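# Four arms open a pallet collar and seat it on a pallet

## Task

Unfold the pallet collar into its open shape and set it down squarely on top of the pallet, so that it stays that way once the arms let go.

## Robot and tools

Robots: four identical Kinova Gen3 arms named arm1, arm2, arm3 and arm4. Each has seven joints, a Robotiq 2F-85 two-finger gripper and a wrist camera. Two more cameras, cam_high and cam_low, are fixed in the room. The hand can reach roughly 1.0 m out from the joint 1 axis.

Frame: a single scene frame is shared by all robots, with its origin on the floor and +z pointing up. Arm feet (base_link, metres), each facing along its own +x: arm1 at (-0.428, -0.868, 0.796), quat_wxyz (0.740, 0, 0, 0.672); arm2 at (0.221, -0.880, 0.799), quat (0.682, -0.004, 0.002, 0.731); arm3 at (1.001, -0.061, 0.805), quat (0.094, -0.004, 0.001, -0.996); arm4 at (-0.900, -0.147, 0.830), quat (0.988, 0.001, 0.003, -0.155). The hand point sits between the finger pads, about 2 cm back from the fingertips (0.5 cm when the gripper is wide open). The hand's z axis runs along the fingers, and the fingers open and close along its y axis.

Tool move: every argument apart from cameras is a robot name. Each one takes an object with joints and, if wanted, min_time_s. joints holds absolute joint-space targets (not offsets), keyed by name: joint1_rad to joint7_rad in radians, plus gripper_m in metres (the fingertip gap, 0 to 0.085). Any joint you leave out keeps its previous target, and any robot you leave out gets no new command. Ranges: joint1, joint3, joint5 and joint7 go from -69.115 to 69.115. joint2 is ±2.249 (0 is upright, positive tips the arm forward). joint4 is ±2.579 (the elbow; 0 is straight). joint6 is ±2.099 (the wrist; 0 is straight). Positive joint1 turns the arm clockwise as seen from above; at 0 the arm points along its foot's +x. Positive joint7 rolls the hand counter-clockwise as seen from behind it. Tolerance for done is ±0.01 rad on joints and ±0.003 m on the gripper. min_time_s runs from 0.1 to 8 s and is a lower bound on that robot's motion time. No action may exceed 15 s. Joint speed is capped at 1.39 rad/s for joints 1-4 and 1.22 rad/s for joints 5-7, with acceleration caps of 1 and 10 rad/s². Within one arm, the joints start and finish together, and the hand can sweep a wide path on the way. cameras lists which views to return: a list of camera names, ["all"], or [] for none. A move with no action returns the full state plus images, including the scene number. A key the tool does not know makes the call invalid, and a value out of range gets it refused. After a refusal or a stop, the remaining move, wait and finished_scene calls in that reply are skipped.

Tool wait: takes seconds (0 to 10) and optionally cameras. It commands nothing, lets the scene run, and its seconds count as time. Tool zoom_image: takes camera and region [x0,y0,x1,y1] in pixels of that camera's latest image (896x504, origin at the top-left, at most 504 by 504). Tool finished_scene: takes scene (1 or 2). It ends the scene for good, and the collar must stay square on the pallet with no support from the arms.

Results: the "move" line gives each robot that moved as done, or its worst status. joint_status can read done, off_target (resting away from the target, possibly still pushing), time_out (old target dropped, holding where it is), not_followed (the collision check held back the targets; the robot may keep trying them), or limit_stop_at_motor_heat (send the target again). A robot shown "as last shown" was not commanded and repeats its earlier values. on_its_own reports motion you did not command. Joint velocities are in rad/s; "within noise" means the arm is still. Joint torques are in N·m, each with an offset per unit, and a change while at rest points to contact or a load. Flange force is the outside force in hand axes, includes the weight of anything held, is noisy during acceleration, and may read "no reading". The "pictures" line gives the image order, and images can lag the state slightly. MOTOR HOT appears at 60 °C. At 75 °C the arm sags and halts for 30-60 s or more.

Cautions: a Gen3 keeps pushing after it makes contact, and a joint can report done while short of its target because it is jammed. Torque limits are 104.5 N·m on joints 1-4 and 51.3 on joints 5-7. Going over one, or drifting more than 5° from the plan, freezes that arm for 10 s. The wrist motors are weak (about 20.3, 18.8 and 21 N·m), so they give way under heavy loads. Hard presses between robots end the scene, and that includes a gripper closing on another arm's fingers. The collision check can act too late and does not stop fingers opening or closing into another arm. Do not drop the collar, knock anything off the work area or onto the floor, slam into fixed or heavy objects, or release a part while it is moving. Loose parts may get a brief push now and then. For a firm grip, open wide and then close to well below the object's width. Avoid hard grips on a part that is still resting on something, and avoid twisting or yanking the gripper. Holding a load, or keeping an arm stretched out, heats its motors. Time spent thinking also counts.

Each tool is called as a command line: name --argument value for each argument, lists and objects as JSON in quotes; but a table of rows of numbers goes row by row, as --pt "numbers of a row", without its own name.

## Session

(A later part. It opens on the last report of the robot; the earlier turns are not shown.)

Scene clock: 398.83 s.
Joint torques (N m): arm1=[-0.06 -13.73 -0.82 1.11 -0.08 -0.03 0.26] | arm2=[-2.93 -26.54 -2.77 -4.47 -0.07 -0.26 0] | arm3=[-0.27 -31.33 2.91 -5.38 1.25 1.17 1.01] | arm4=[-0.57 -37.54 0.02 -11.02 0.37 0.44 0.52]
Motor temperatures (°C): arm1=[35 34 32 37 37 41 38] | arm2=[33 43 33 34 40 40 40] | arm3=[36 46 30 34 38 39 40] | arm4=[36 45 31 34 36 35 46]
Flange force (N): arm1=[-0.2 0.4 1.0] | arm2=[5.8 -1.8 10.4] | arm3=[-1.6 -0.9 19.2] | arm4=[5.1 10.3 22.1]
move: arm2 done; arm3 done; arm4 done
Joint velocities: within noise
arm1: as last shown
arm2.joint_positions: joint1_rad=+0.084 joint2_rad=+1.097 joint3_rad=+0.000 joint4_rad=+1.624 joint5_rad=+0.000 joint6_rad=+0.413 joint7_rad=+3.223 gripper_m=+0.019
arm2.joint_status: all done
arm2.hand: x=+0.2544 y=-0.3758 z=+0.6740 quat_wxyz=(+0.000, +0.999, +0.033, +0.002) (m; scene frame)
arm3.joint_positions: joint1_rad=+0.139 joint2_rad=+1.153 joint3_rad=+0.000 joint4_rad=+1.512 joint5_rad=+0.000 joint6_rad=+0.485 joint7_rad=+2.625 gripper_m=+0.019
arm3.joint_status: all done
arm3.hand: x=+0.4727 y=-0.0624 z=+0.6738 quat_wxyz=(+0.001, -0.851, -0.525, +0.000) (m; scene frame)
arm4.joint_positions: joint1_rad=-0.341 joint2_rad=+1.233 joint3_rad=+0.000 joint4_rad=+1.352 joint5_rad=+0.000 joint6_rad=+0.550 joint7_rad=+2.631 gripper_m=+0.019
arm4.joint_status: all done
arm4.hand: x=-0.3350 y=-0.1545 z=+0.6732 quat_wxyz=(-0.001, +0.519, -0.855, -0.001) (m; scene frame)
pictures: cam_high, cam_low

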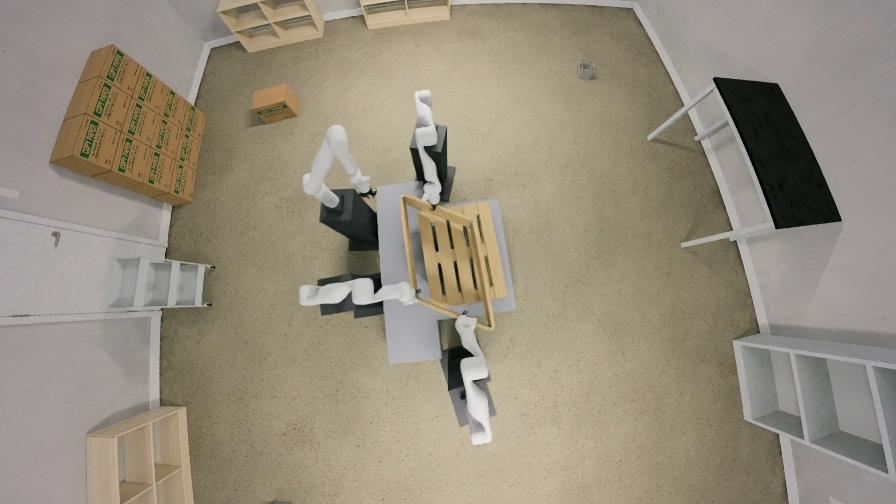

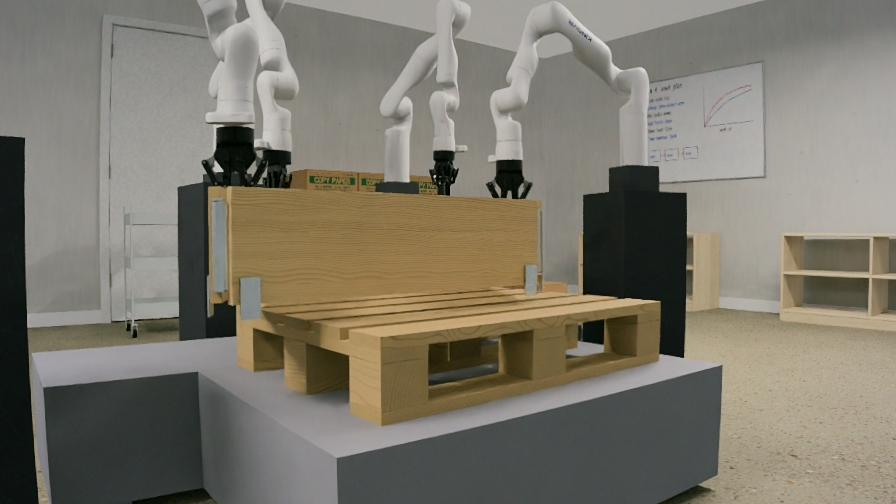

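move --arm2 '{"joints": {"joint1_rad": 0.178, "joint2_rad": 1.1445, "joint4_rad": 1.4501, "joint6_rad": 0.5388, "joint7_rad": 3.3226}, "min_time_s": 3}' --arm3 '{"joints": {"joint1_rad": 0.2755, "joint2_rad": 1.2051, "joint4_rad": 1.3356, "joint6_rad": 0.6087, "joint7_rad": 3.0485}, "min_time_s": 3}' --arm4 '{"joints": {"joint1_rad": -0.4388, "joint2_rad": 1.213, "joint4_rad": 1.4218, "joint6_rad": 0.5006, "joint7_rad": 2.8174}, "min_time_s": 3}'

move --arm2 '{"joints": {"joint1_rad": 0.2575, "joint2_rad": 1.2105, "joint4_rad": 1.2401, "joint6_rad": 0.6828, "joint7_rad": 3.4075}, "min_time_s": 3}' --arm3 '{"joints": {"joint1_rad": 0.3506, "joint2_rad": 1.2872, "joint4_rad": 1.0891, "joint6_rad": 0.7731, "joint7_rad": 3.4102}, "min_time_s": 3}' --arm4 '{"joints": {"joint1_rad": -0.5046, "joint2_rad": 1.1936, "joint4_rad": 1.4953, "joint6_rad": 0.4465, "joint7_rad": 3.0352}, "min_time_s": 3}' --cameras '["all"]'

Scene clock: 404.57 s.
Joint torques (N m): arm1=[-0.04 -13.66 -0.76 1.14 -0.12 -0.12 0.27] | arm2=[-2.61 -26.95 -2.13 -4.25 -0.05 0.6 0.01] | arm3=[0.67 -34.09 4.05 -7.76 1.92 0.91 1.33] | arm4=[-0.41 -36.95 0.03 -10.52 0.22 0.41 0.37]
Motor temperatures (°C): arm1=[35 34 32 37 37 41 38] | arm2=[33 43 33 34 40 40 40] | arm3=[36 46 30 34 38 39 40] | arm4=[36 45 31 34 36 35 46]
Flange force (N): arm1=[-0.1 0.9 0.4] | arm2=[5.6 -3.8 9.8] | arm3=[-3.2 0.5 19.5] | arm4=[3.0 11.1 22.5]
move: arm2 done; arm3 done; arm4 done
Joint velocities: within noise
arm1: as last shown
arm2.joint_positions: joint1_rad=+0.178 joint2_rad=+1.144 joint3_rad=+0.000 joint4_rad=+1.450 joint5_rad=+0.000 joint6_rad=+0.539 joint7_rad=+3.323 gripper_m=+0.019
arm2.joint_status: all done
arm2.hand: x=+0.3063 y=-0.3376 z=+0.6742 quat_wxyz=(+0.000, +0.999, +0.036, +0.002) (m; scene frame)
arm3.joint_positions: joint1_rad=+0.275 joint2_rad=+1.205 joint3_rad=+0.000 joint4_rad=+1.336 joint5_rad=+0.000 joint6_rad=+0.609 joint7_rad=+3.048 gripper_m=+0.019
arm3.joint_status: all done
arm3.hand: x=+0.4357 y=+0.0130 z=+0.6739 quat_wxyz=(+0.000, -0.768, -0.641, +0.000) (m; scene frame)
arm4.joint_positions: joint1_rad=-0.439 joint2_rad=+1.213 joint3_rad=+0.000 joint4_rad=+1.422 joint5_rad=+0.000 joint6_rad=+0.501 joint7_rad=+2.817 gripper_m=+0.019
arm4.joint_status: all done
arm4.hand: x=-0.3532 y=-0.1015 z=+0.6733 quat_wxyz=(-0.001, +0.634, -0.773, -0.001) (m; scene frame)
pictures: none

Scene clock: 407.90 s.
Joint torques (N m): arm1=[-0.09 -13.64 -0.77 1.09 -0.13 -0.11 0.26] | arm2=[-1.41 -25.98 -1.11 -1.58 -0.27 3.01 -0.32] | arm3=[4.86 -37.51 8.06 -10.65 3.81 0.33 1.87] | arm4=[-0.56 -35.86 -0.23 -9.71 0.36 0.42 0.56]
Motor temperatures (°C): arm1=[35 34 32 37 37 41 38] | arm2=[33 43 33 34 40 40 40] | arm3=[36 46 30 34 38 39 40] | arm4=[36 46 31 34 36 35 46]
Flange force (N): arm1=[-0.4 0.7 0.4] | arm2=[6.5 -10.9 10.1] | arm3=[-10.9 -0.9 19.4] | arm4=[0.4 11.1 22.5]
move: arm2 done; arm3 done; arm4 done
Joint velocities: within noise
arm1: as last shown
arm2.joint_positions: joint1_rad=+0.258 joint2_rad=+1.210 joint3_rad=+0.000 joint4_rad=+1.240 joint5_rad=+0.000 joint6_rad=+0.683 joint7_rad=+3.407 gripper_m=+0.019
arm2.joint_status: all done
arm2.hand: x=+0.3580 y=-0.2994 z=+0.6747 quat_wxyz=(+0.000, +0.999, +0.039, +0.003) (m; scene frame)
arm3.joint_positions: joint1_rad=+0.351 joint2_rad=+1.287 joint3_rad=+0.000 joint4_rad=+1.089 joint5_rad=+0.000 joint6_rad=+0.773 joint7_rad=+3.410 gripper_m=+0.019
arm3.joint_status: all done
arm3.hand: x=+0.3924 y=+0.0633 z=+0.6742 quat_wxyz=(+0.000, -0.668, -0.744, +0.000) (m; scene frame)
arm4.joint_positions: joint1_rad=-0.505 joint2_rad=+1.194 joint3_rad=+0.000 joint4_rad=+1.495 joint5_rad=+0.000 joint6_rad=+0.447 joint7_rad=+3.035 gripper_m=+0.019
arm4.joint_status: all done
arm4.hand: x=-0.3750 y=-0.0691 z=+0.6733 quat_wxyz=(-0.002, +0.737, -0.676, -0.001) (m; scene frame)
pictures: arm1_cam_wrist, arm2_cam_wrist, arm3_cam_wrist, arm4_cam_wrist, cam_high, cam_low

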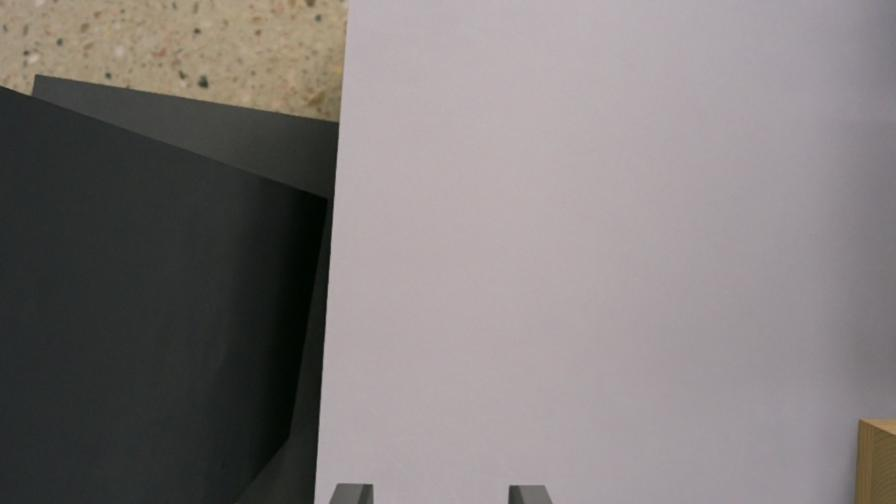

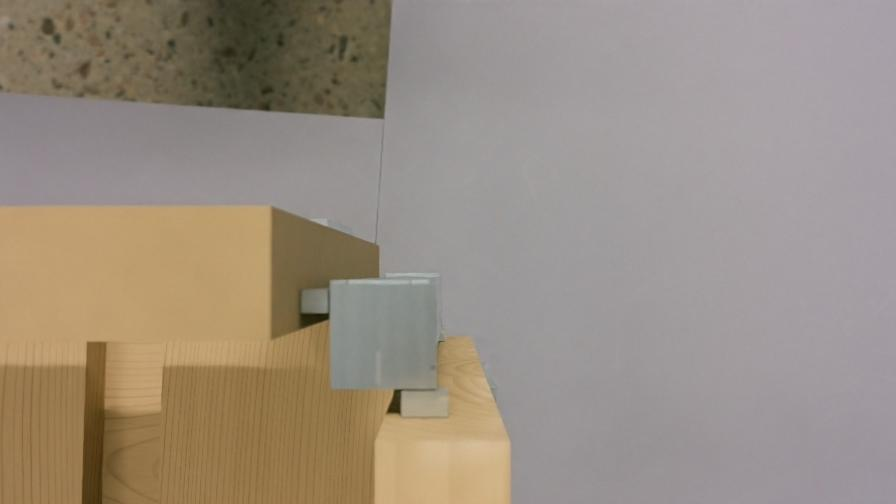

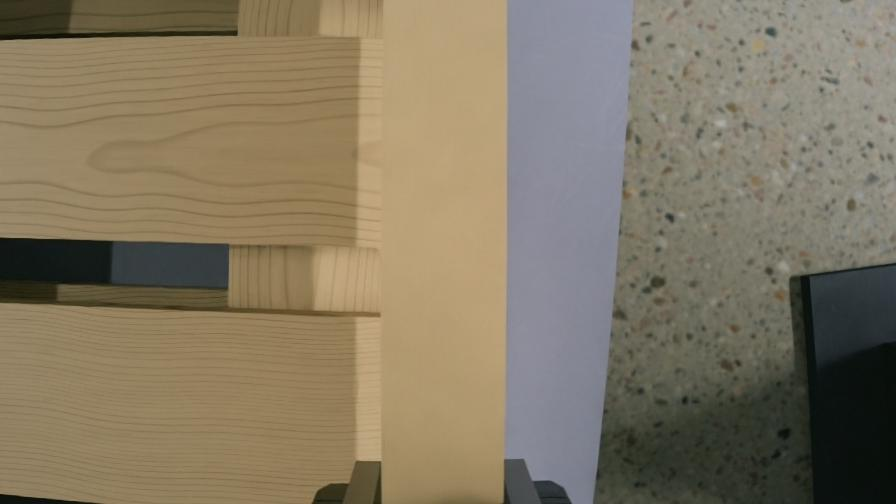

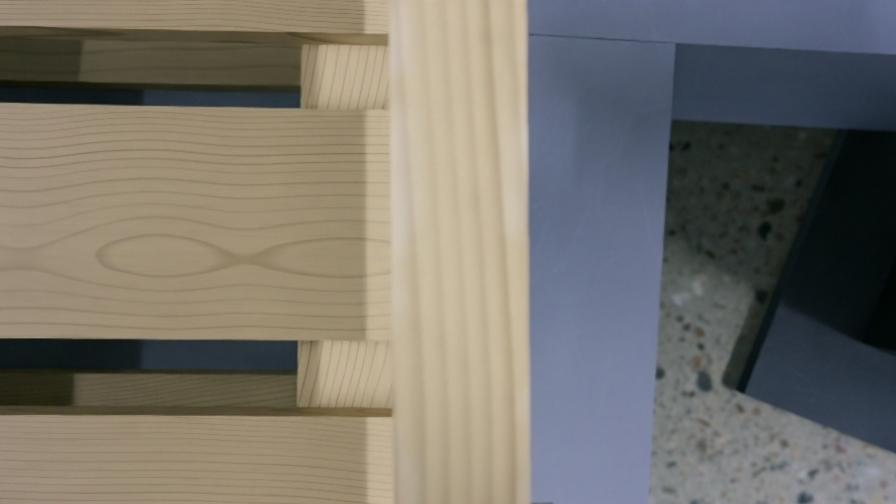

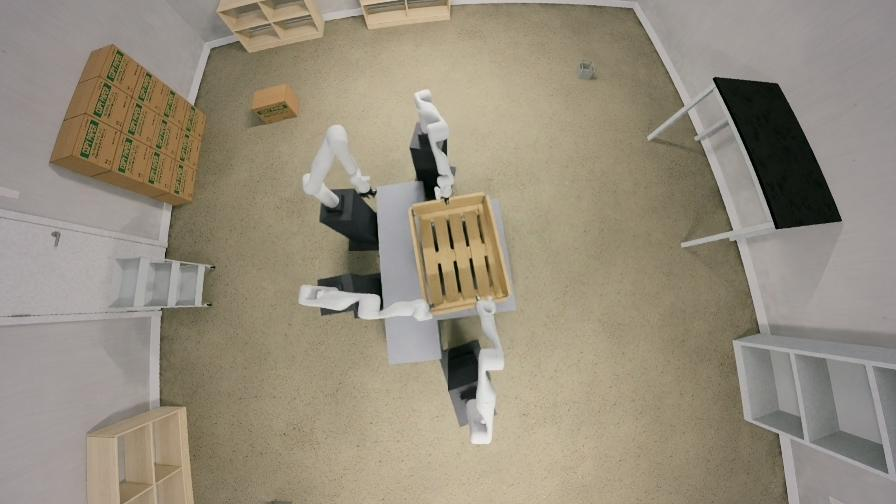

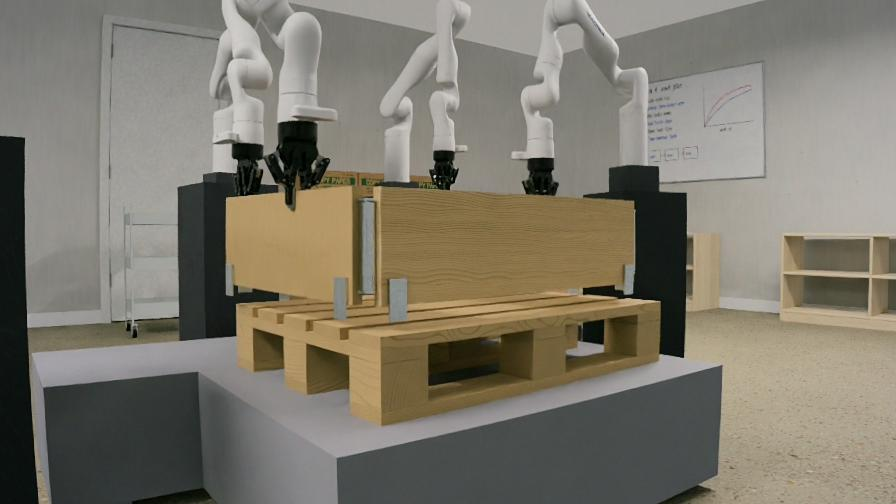

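move --arm2 '{"joints": {"joint1_rad": 0.2123, "joint2_rad": 1.2467, "joint4_rad": 1.1389, "joint6_rad": 0.7478, "joint7_rad": 3.3433}, "min_time_s": 2}' --arm3 '{"joints": {"joint1_rad": 0.3758, "joint2_rad": 1.3295, "joint4_rad": 0.9723, "joint6_rad": 0.8476, "joint7_rad": 3.4164}, "min_time_s": 2}' --arm4 '{"joints": {"joint1_rad": -0.5878, "joint2_rad": 1.1822, "joint4_rad": 1.539, "joint6_rad": 0.4142, "joint7_rad": 2.933}, "min_time_s": 2}' --arm1 '{"joints": {"joint1_rad": -0.1164, "joint2_rad": 1.8631, "joint4_rad": 1.9827, "joint6_rad": -1.5769, "joint7_rad": -1.571, "gripper_m": 0.085}, "min_time_s": 2.5}' --cameras '["all"]'

zoom_image --camera "cam_low" --region '[220, 180, 440, 440]'

Scene clock: 434.50 s.
Joint torques (N m): arm1=[-0.02 -15.87 -0.61 3.54 -0.11 -2.47 0.28] | arm2=[-4.15 -29.1 -2.51 -8.02 -0.19 -0.28 0.12] | arm3=[-3.34 -38.7 0.44 -10.14 0.63 1.65 1.76] | arm4=[-0.13 -35.82 -0.07 -9.22 0.25 0.44 0.44]
Motor temperatures (°C): arm1=[35 34 32 37 37 41 38] | arm2=[33 43 33 34 40 40 40] | arm3=[36 46 30 35 38 39 41] | arm4=[36 47 31 34 36 35 46]
Flange force (N): arm1=[-0.1 2.9 0.8] | arm2=[6.0 3.0 6.1] | arm3=[2.7 0.2 22.1] | arm4=[0.8 10.5 23.8]
move: arm1 done; arm2 done; arm3 done; arm4 done
Joint velocities: within noise
arm1.joint_positions: joint1_rad=-0.116 joint2_rad=+1.863 joint3_rad=+0.000 joint4_rad=+1.983 joint5_rad=+0.000 joint6_rad=-1.577 joint7_rad=-1.571 gripper_m=+0.085
arm1.joint_status: all done
arm1.hand: x=-0.4120 y=-0.4294 z=+0.5194 quat_wxyz=(+0.302, -0.635, -0.647, -0.296) (m; scene frame)
arm2.joint_positions: joint1_rad=+0.212 joint2_rad=+1.247 joint3_rad=+0.000 joint4_rad=+1.139 joint5_rad=+0.000 joint6_rad=+0.748 joint7_rad=+3.343 gripper_m=+0.019
arm2.joint_status: all done
arm2.hand: x=+0.3346 y=-0.2736 z=+0.6735 quat_wxyz=(+0.000, +1.000, +0.029, +0.003) (m; scene frame)
arm3.joint_positions: joint1_rad=+0.376 joint2_rad=+1.329 joint3_rad=+0.000 joint4_rad=+0.972 joint5_rad=+0.000 joint6_rad=+0.848 joint7_rad=+3.416 gripper_m=+0.019
arm3.joint_status: all done
arm3.hand: x=+0.3753 y=+0.0825 z=+0.6740 quat_wxyz=(+0.000, -0.675, -0.737, +0.000) (m; scene frame)
arm4.joint_positions: joint1_rad=-0.588 joint2_rad=+1.182 joint3_rad=+0.000 joint4_rad=+1.539 joint5_rad=+0.000 joint6_rad=+0.414 joint7_rad=+2.933 gripper_m=+0.019
arm4.joint_status: all done
arm4.hand: x=-0.3939 y=-0.0287 z=+0.6736 quat_wxyz=(-0.002, +0.731, -0.683, -0.001) (m; scene frame)
pictures: arm1_cam_wrist, arm2_cam_wrist, arm3_cam_wrist, arm4_cam_wrist, cam_high, cam_low

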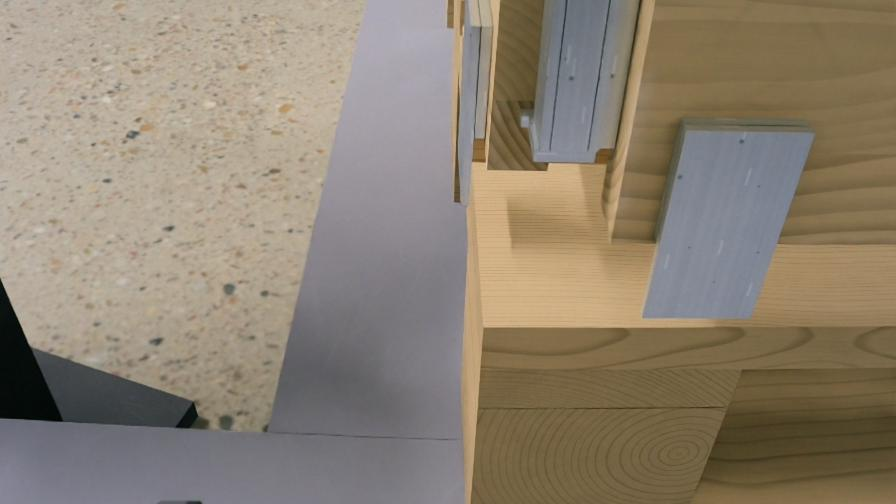

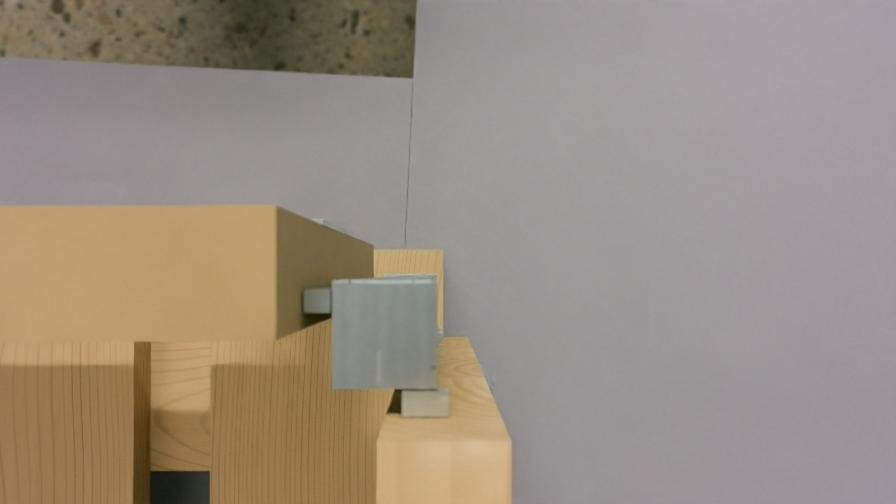

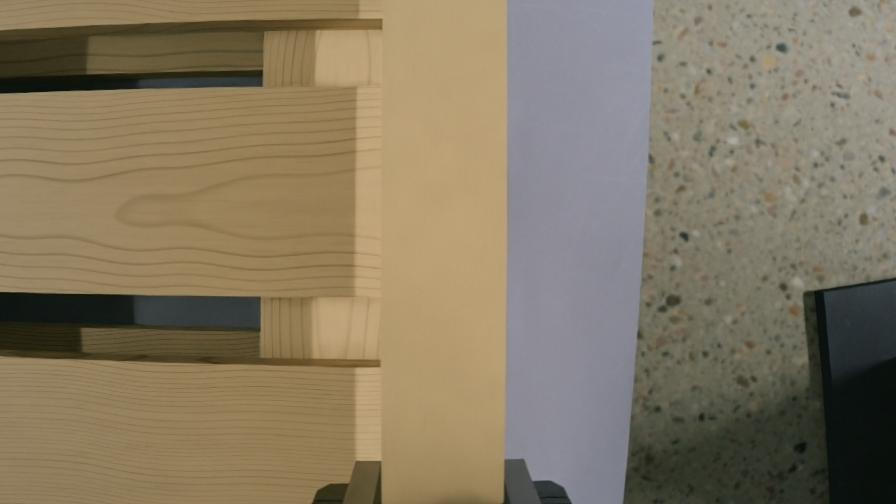

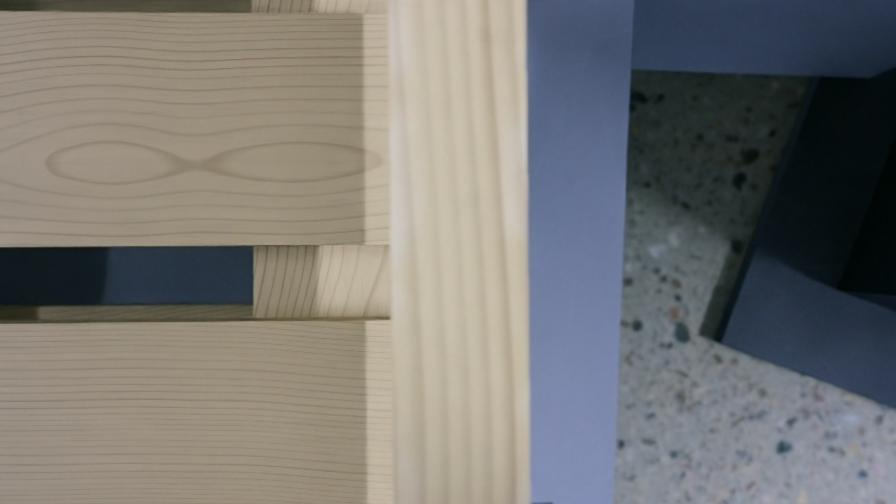

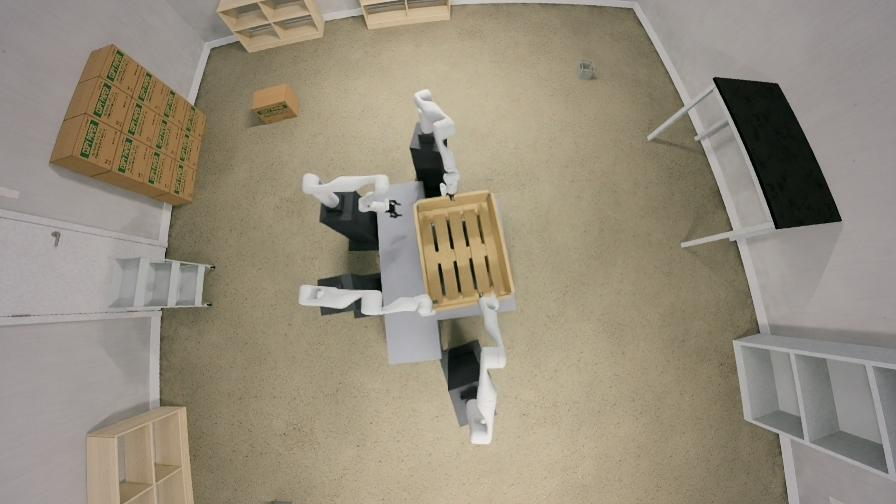

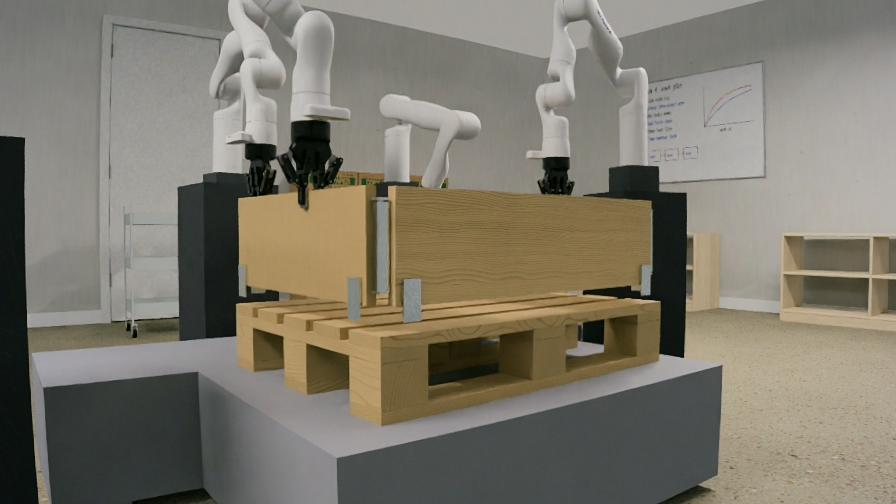

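Scaled by 1.938 from the camera's 896x504 image, which has a finer 1280x720 frame.

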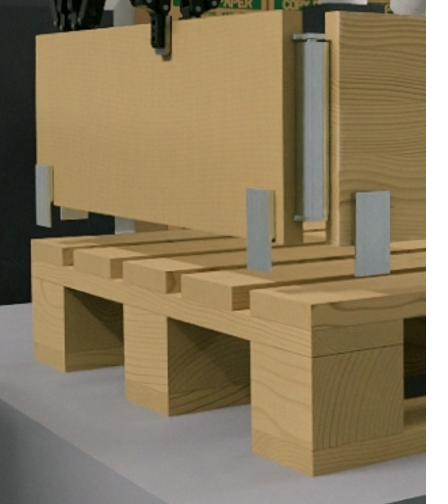

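zoom_image --camera "arm1_cam_wrist" --region '[400, 120, 660, 360]'

Scaled by 1.938 from the camera's 896x504 image, which has a finer 1280x720 frame.

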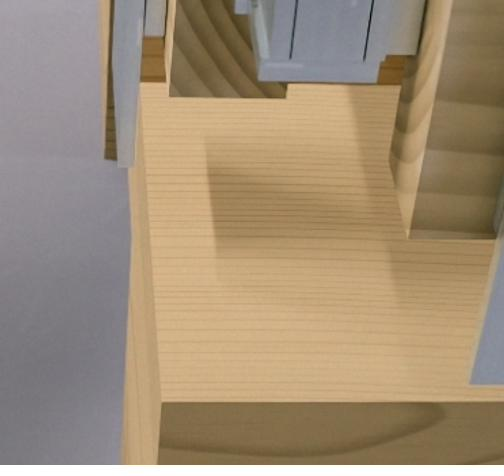

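zoom_image --camera "arm1_cam_wrist" --region '[440, 0, 660, 180]'

zoom_image --camera "arm2_cam_wrist" --region '[250, 190, 530, 450]'

Scaled by 2.291 from the camera's 896x504 image, which has a finer 1280x720 frame.

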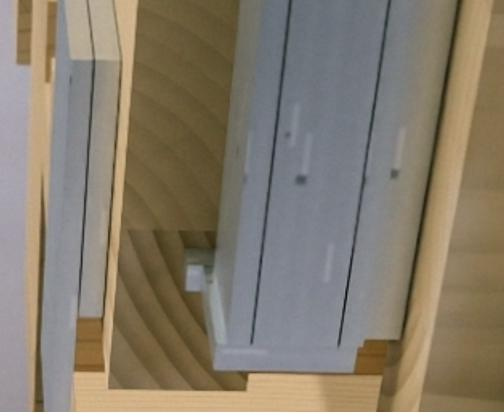

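Scaled by 1.800 from the camera's 896x504 image, which has a finer 1280x720 frame.

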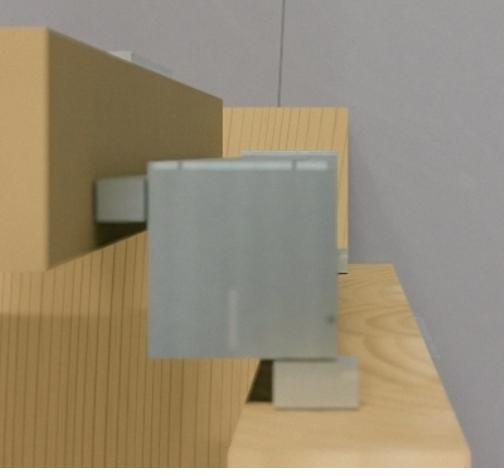

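move --arm2 '{"joints":{"joint1_rad":0.2062,"joint2_rad":1.2742,"joint4_rad":1.1050,"joint6_rad":0.7542,"joint7_rad":3.3332},"min_time_s":3}' --arm3 '{"joints":{"joint1_rad":0.3846,"joint2_rad":1.3514,"joint4_rad":0.9550,"joint6_rad":0.8430,"joint7_rad":3.4212},"min_time_s":3}' --arm4 '{"joints":{"joint1_rad":-0.6061,"joint2_rad":1.2014,"joint4_rad":1.5364,"joint6_rad":0.3976,"joint7_rad":2.9107},"min_time_s":3}' --cameras '["arm1_cam_wrist","arm2_cam_wrist","cam_low"]'

Scene clock: 470.23 s.
Joint torques (N m): arm1=[-0.06 -15.88 -0.62 3.69 -0.08 -2.47 0.26] | arm2=[-4.5 -29.4 -2.69 -8 -0.22 -0.26 0.27] | arm3=[-2.68 -35.68 1.18 -7.4 1.12 2.97 2] | arm4=[-0.82 -35.96 -0.52 -7.91 0.4 0.46 0.63]
Motor temperatures (°C): arm1=[35 33 32 37 37 42 38] | arm2=[33 44 33 34 40 40 40] | arm3=[36 47 30 35 38 40 41] | arm4=[36 49 31 34 36 35 46]
Flange force (N): arm1=[-0.3 2.9 1.3] | arm2=[6.4 2.7 6.3] | arm3=[2.7 -4.3 20.0] | arm4=[1.2 6.1 25.1]
move: arm2 done; arm3 done; arm4 done
Joint velocities: within noise
arm1: as last shown
arm2.joint_positions: joint1_rad=+0.206 joint2_rad=+1.274 joint3_rad=+0.000 joint4_rad=+1.105 joint5_rad=+0.000 joint6_rad=+0.754 joint7_rad=+3.333 gripper_m=+0.019
arm2.joint_status: all done
arm2.hand: x=+0.3316 y=-0.2681 z=+0.6639 quat_wxyz=(+0.000, +1.000, +0.027, +0.003) (m; scene frame)
arm3.joint_positions: joint1_rad=+0.385 joint2_rad=+1.351 joint3_rad=+0.000 joint4_rad=+0.955 joint5_rad=+0.000 joint6_rad=+0.843 joint7_rad=+3.421 gripper_m=+0.019
arm3.joint_status: all done
arm3.hand: x=+0.3753 y=+0.0882 z=+0.6639 quat_wxyz=(+0.000, -0.677, -0.736, +0.000) (m; scene frame)
arm4.joint_positions: joint1_rad=-0.606 joint2_rad=+1.201 joint3_rad=+0.000 joint4_rad=+1.536 joint5_rad=+0.000 joint6_rad=+0.398 joint7_rad=+2.911 gripper_m=+0.019
arm4.joint_status: all done
arm4.hand: x=-0.3979 y=-0.0199 z=+0.6640 quat_wxyz=(-0.002, +0.730, -0.684, -0.001) (m; scene frame)
pictures: arm1_cam_wrist, arm2_cam_wrist, cam_low

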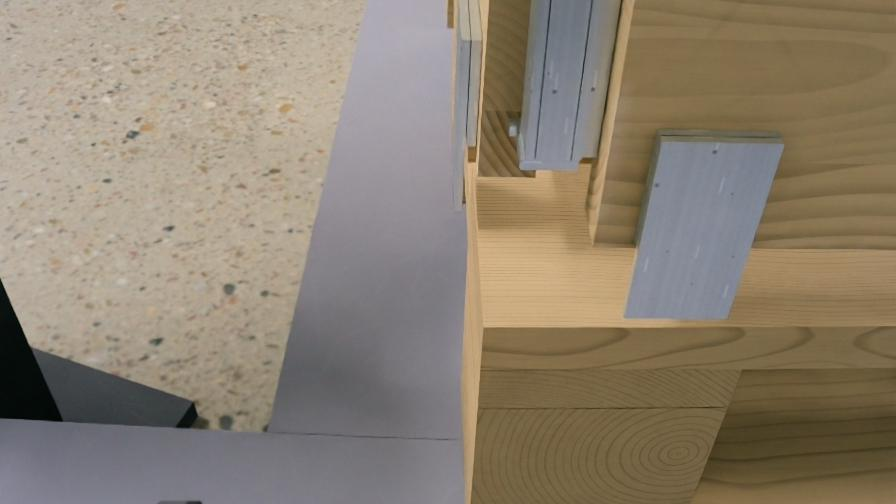

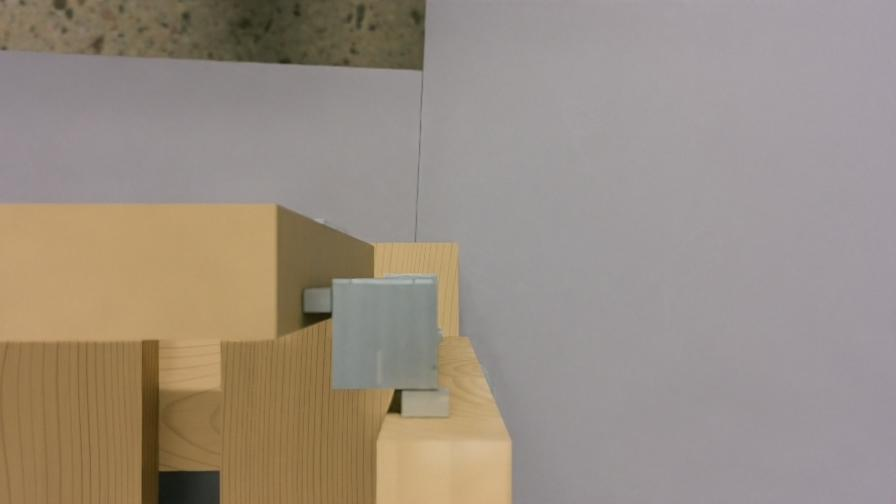

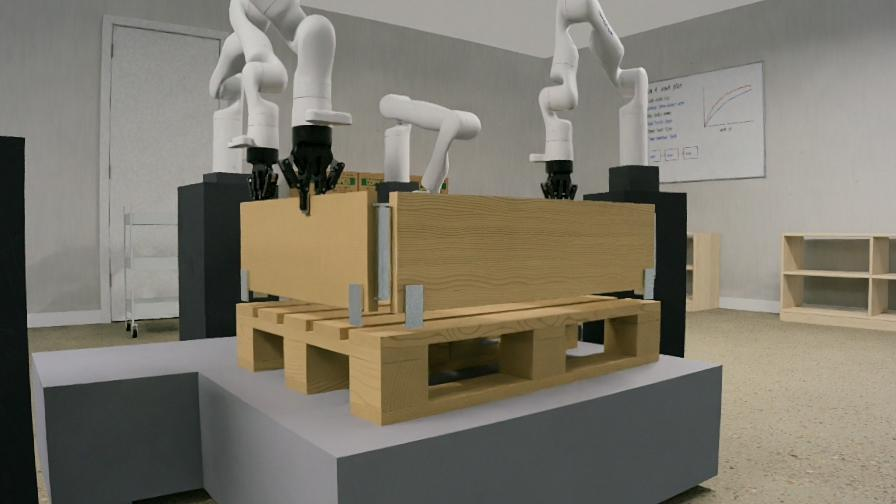

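zoom_image --camera "arm1_cam_wrist" --region '[430, 100, 800, 350]'

zoom_image --camera "arm2_cam_wrist" --region '[250, 190, 530, 450]'

zoom_image --camera "cam_low" --region '[220, 180, 440, 440]'

Scaled by 1.362 from the camera's 896x504 image, which has a finer 1280x720 frame.

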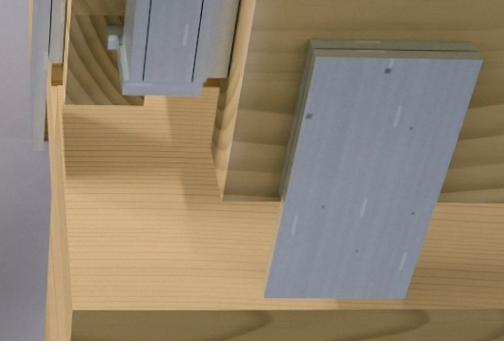

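Scaled by 1.800 from the camera's 896x504 image, which has a finer 1280x720 frame.

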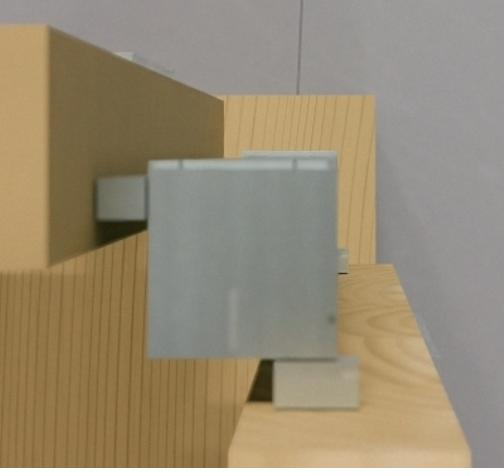

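Scaled by 1.938 from the camera's 896x504 image, which has a finer 1280x720 frame.

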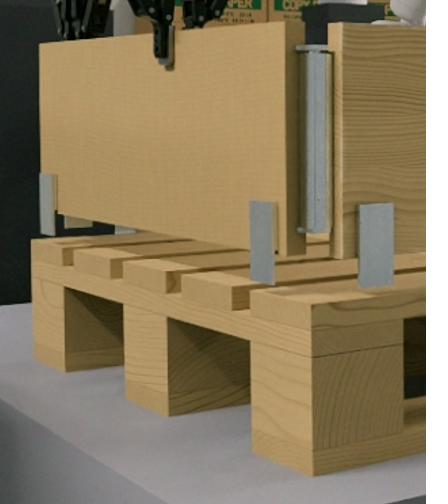

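zoom_image --camera "arm1_cam_wrist" --region '[400, 0, 660, 240]'

zoom_image --camera "arm1_cam_wrist" --region '[430, 130, 520, 350]'

Scaled by 1.938 from the camera's 896x504 image, which has a finer 1280x720 frame.

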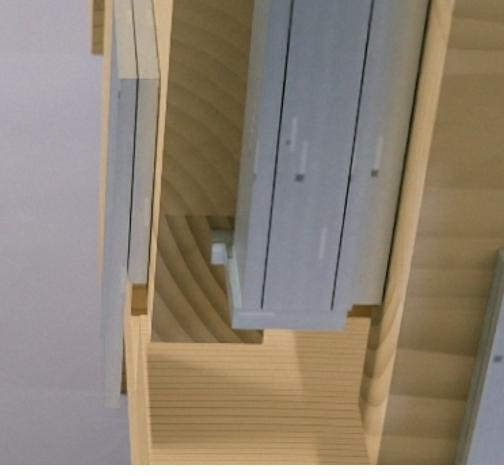

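Scaled by 2.291 from the camera's 896x504 image, which has a finer 1280x720 frame.

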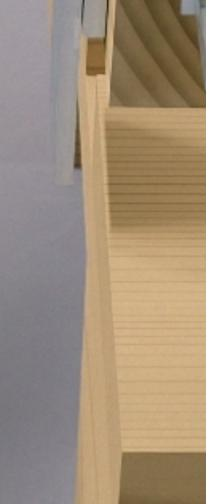

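move --cameras '["arm3_cam_wrist","arm4_cam_wrist"]'

Scene clock: 506.30 s.
Joint torques (N m): arm1=[-0.12 -15.86 -0.67 3.56 -0.1 -2.41 0.28] | arm2=[-4.51 -29.4 -2.73 -8.03 -0.24 -0.28 0.25] | arm3=[-2.63 -35.67 1.24 -7.51 1.21 2.98 2.06] | arm4=[-0.79 -35.96 -0.51 -7.91 0.39 0.44 0.64]
Motor temperatures (°C): arm1=[35 33 32 37 37 42 38] | arm2=[33 44 33 34 40 40 40] | arm3=[36 47 30 36 38 40 41] | arm4=[36 48 31 34 36 35 46]
Flange force (N): arm1=[-0.2 3.2 0.7] | arm2=[6.4 2.8 6.3] | arm3=[2.3 -3.6 19.9] | arm4=[1.1 6.1 25.1]
Joint velocities: within noise
arm1.joint_positions: joint1_rad=-0.116 joint2_rad=+1.863 joint3_rad=+0.000 joint4_rad=+1.983 joint5_rad=+0.000 joint6_rad=-1.577 joint7_rad=-1.571 gripper_m=+0.085
arm1.joint_status: not commanded
arm1.hand: x=-0.4120 y=-0.4294 z=+0.5194 quat_wxyz=(+0.302, -0.635, -0.647, -0.296) (m; scene frame)
arm2.joint_positions: joint1_rad=+0.206 joint2_rad=+1.274 joint3_rad=+0.000 joint4_rad=+1.105 joint5_rad=+0.000 joint6_rad=+0.754 joint7_rad=+3.333 gripper_m=+0.019
arm2.joint_status: all done
arm2.hand: x=+0.3316 y=-0.2681 z=+0.6639 quat_wxyz=(+0.000, +1.000, +0.027, +0.003) (m; scene frame)
arm3.joint_positions: joint1_rad=+0.385 joint2_rad=+1.351 joint3_rad=+0.000 joint4_rad=+0.955 joint5_rad=+0.000 joint6_rad=+0.843 joint7_rad=+3.421 gripper_m=+0.019
arm3.joint_status: all done
arm3.hand: x=+0.3754 y=+0.0882 z=+0.6639 quat_wxyz=(+0.000, -0.677, -0.736, +0.000) (m; scene frame)
arm4.joint_positions: joint1_rad=-0.606 joint2_rad=+1.201 joint3_rad=+0.000 joint4_rad=+1.536 joint5_rad=+0.000 joint6_rad=+0.398 joint7_rad=+2.911 gripper_m=+0.019
arm4.joint_status: all done
arm4.hand: x=-0.3979 y=-0.0199 z=+0.6640 quat_wxyz=(-0.002, +0.730, -0.684, -0.001) (m; scene frame)
pictures: arm3_cam_wrist, arm4_cam_wrist

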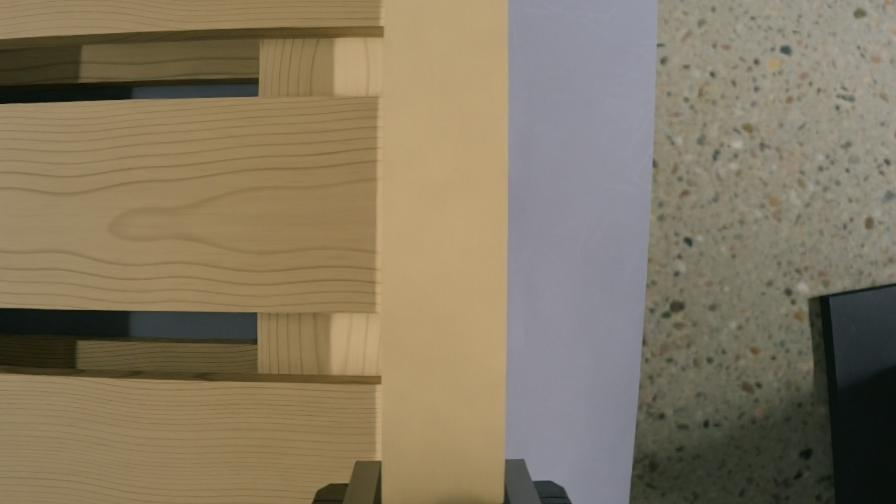

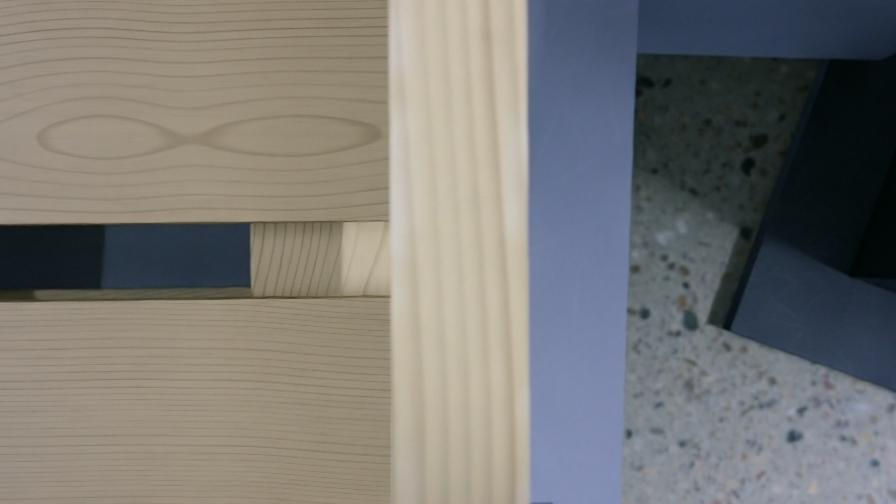

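move --arm2 '{"joints":{"joint1_rad":0.2088,"joint2_rad":1.2938,"joint4_rad":1.0851,"joint6_rad":0.7545,"joint7_rad":3.3358},"min_time_s":2.5}' --arm3 '{"joints":{"joint1_rad":0.3881,"joint2_rad":1.3650,"joint4_rad":0.9515,"joint6_rad":0.8329,"joint7_rad":3.4247},"min_time_s":2.5}' --arm4 '{"joints":{"joint1_rad":-0.6087,"joint2_rad":1.2216,"joint4_rad":1.5166,"joint6_rad":0.3972,"joint7_rad":2.9081},"min_time_s":2.5}' --cameras '["arm1_cam_wrist","arm2_cam_wrist","cam_low"]'

zoom_image --camera "arm1_cam_wrist" --region '[430, 100, 800, 350]'

zoom_image --camera "arm2_cam_wrist" --region '[250, 190, 530, 450]'

zoom_image --camera "cam_low" --region '[320, 260, 460, 360]'

Scene clock: 521.63 s.
Joint torques (N m): arm1=[-0.01 -15.86 -0.62 3.63 -0.1 -2.44 0.25] | arm2=[-4.63 -29.38 -2.85 -8.01 -0.31 -0.31 0.25] | arm3=[-3.28 -37.18 0.71 -8.76 0.92 2.19 1.9] | arm4=[-0.45 -36.95 -0.07 -9.44 0.47 -0.28 0.59]
Motor temperatures (°C): arm1=[35 33 32 37 37 42 38] | arm2=[33 44 33 34 40 40 40] | arm3=[36 47 30 36 38 39 41] | arm4=[36 47 31 34 36 35 46]
Flange force (N): arm1=[-0.2 2.9 1.0] | arm2=[6.6 2.8 6.0] | arm3=[2.9 -1.6 20.8] | arm4=[1.2 9.3 24.2]
move: arm2 done; arm3 done; arm4 done
Joint velocities: within noise
arm1: as last shown
arm2.joint_positions: joint1_rad=+0.209 joint2_rad=+1.294 joint3_rad=+0.000 joint4_rad=+1.085 joint5_rad=+0.000 joint6_rad=+0.754 joint7_rad=+3.336 gripper_m=+0.019
arm2.joint_status: all done
arm2.hand: x=+0.3335 y=-0.2661 z=+0.6560 quat_wxyz=(+0.000, +1.000, +0.027, +0.003) (m; scene frame)
arm3.joint_positions: joint1_rad=+0.388 joint2_rad=+1.365 joint3_rad=+0.000 joint4_rad=+0.951 joint5_rad=+0.000 joint6_rad=+0.833 joint7_rad=+3.425 gripper_m=+0.019
arm3.joint_status: all done
arm3.hand: x=+0.3767 y=+0.0902 z=+0.6560 quat_wxyz=(+0.000, -0.677, -0.736, +0.000) (m; scene frame)
arm4.joint_positions: joint1_rad=-0.609 joint2_rad=+1.222 joint3_rad=+0.000 joint4_rad=+1.517 joint5_rad=+0.000 joint6_rad=+0.397 joint7_rad=+2.908 gripper_m=+0.019
arm4.joint_status: all done
arm4.hand: x=-0.3955 y=-0.0178 z=+0.6560 quat_wxyz=(-0.002, +0.730, -0.684, -0.001) (m; scene frame)
pictures: arm1_cam_wrist, arm2_cam_wrist, cam_low

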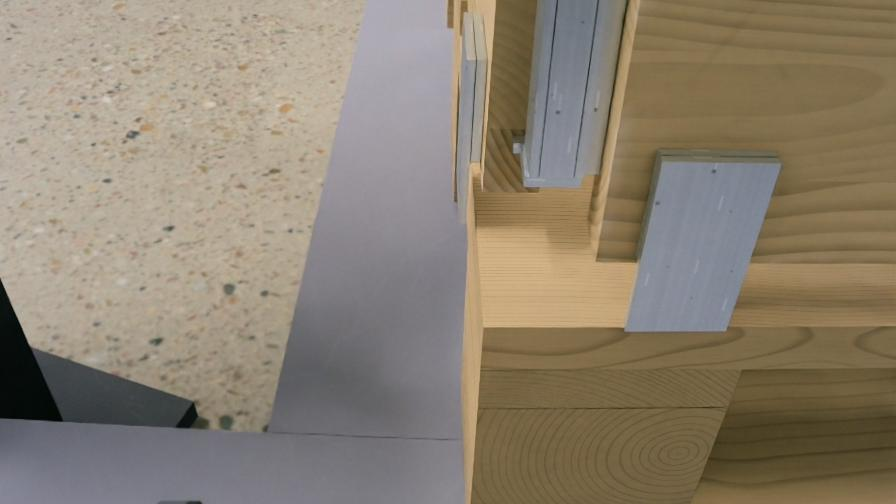

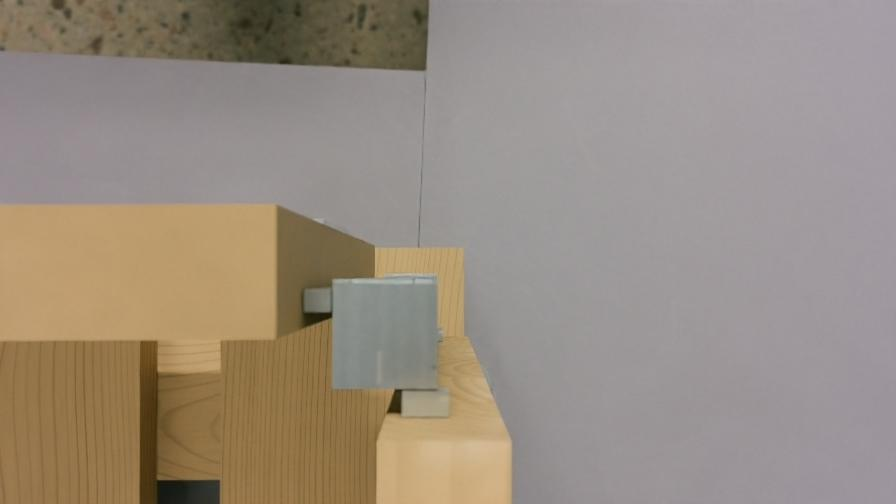

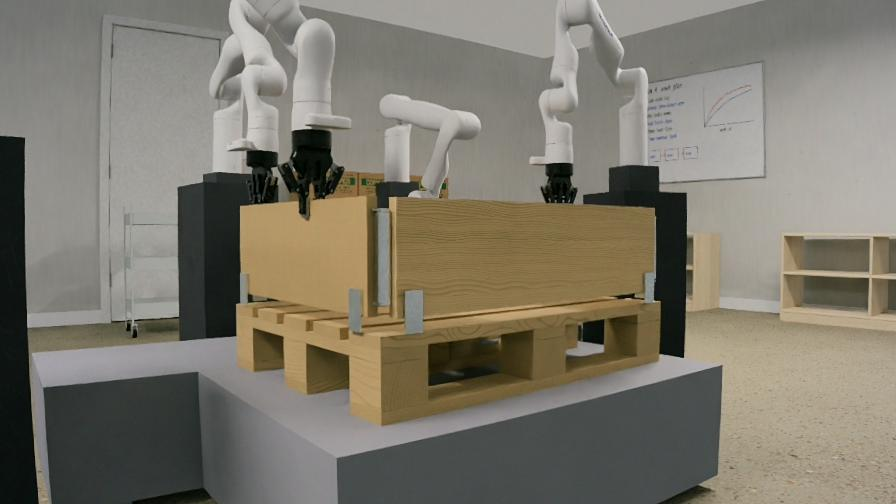

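Scaled by 1.362 from the camera's 896x504 image, which has a finer 1280x720 frame.

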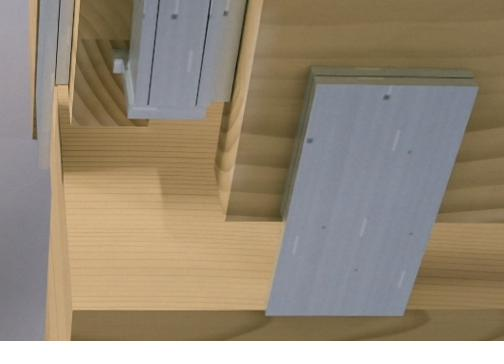

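Scaled by 1.800 from the camera's 896x504 image, which has a finer 1280x720 frame.

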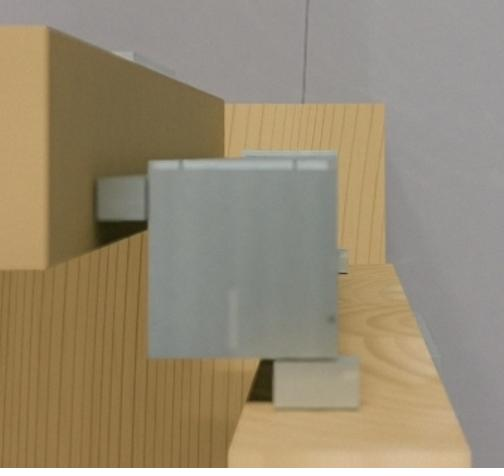

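Scaled by 3.600 from the camera's 896x504 image, which has a finer 1280x720 frame.

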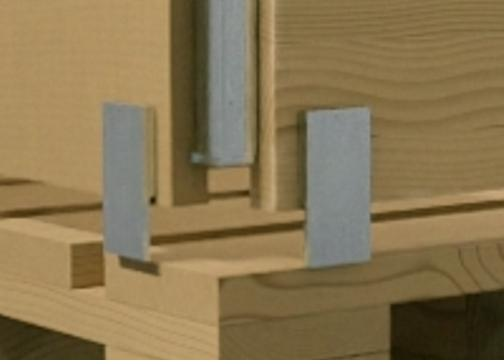

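zoom_image --camera "cam_low" --region '[340, 310, 440, 360]'

zoom_image --camera "cam_low" --region '[225, 260, 295, 330]'

zoom_image --camera "cam_low" --region '[600, 240, 690, 330]'

Scaled by 5.040 from the camera's 896x504 image, which has a finer 1280x720 frame.

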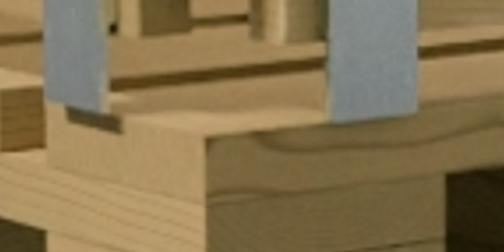

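Scaled by 7.200 from the camera's 896x504 image, which has a finer 1280x720 frame.

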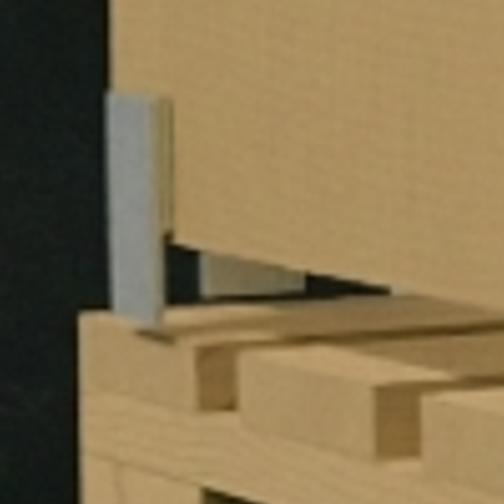

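Scaled by 5.600 from the camera's 896x504 image, which has a finer 1280x720 frame.

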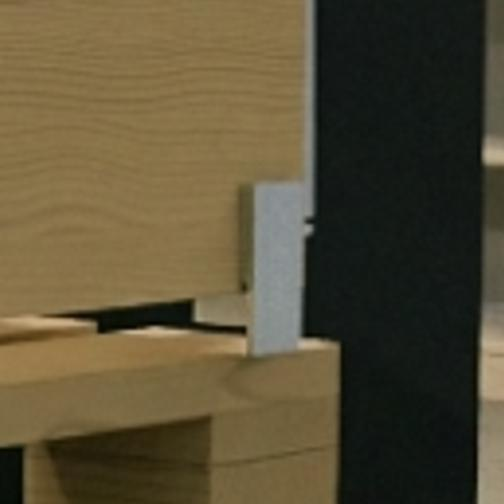

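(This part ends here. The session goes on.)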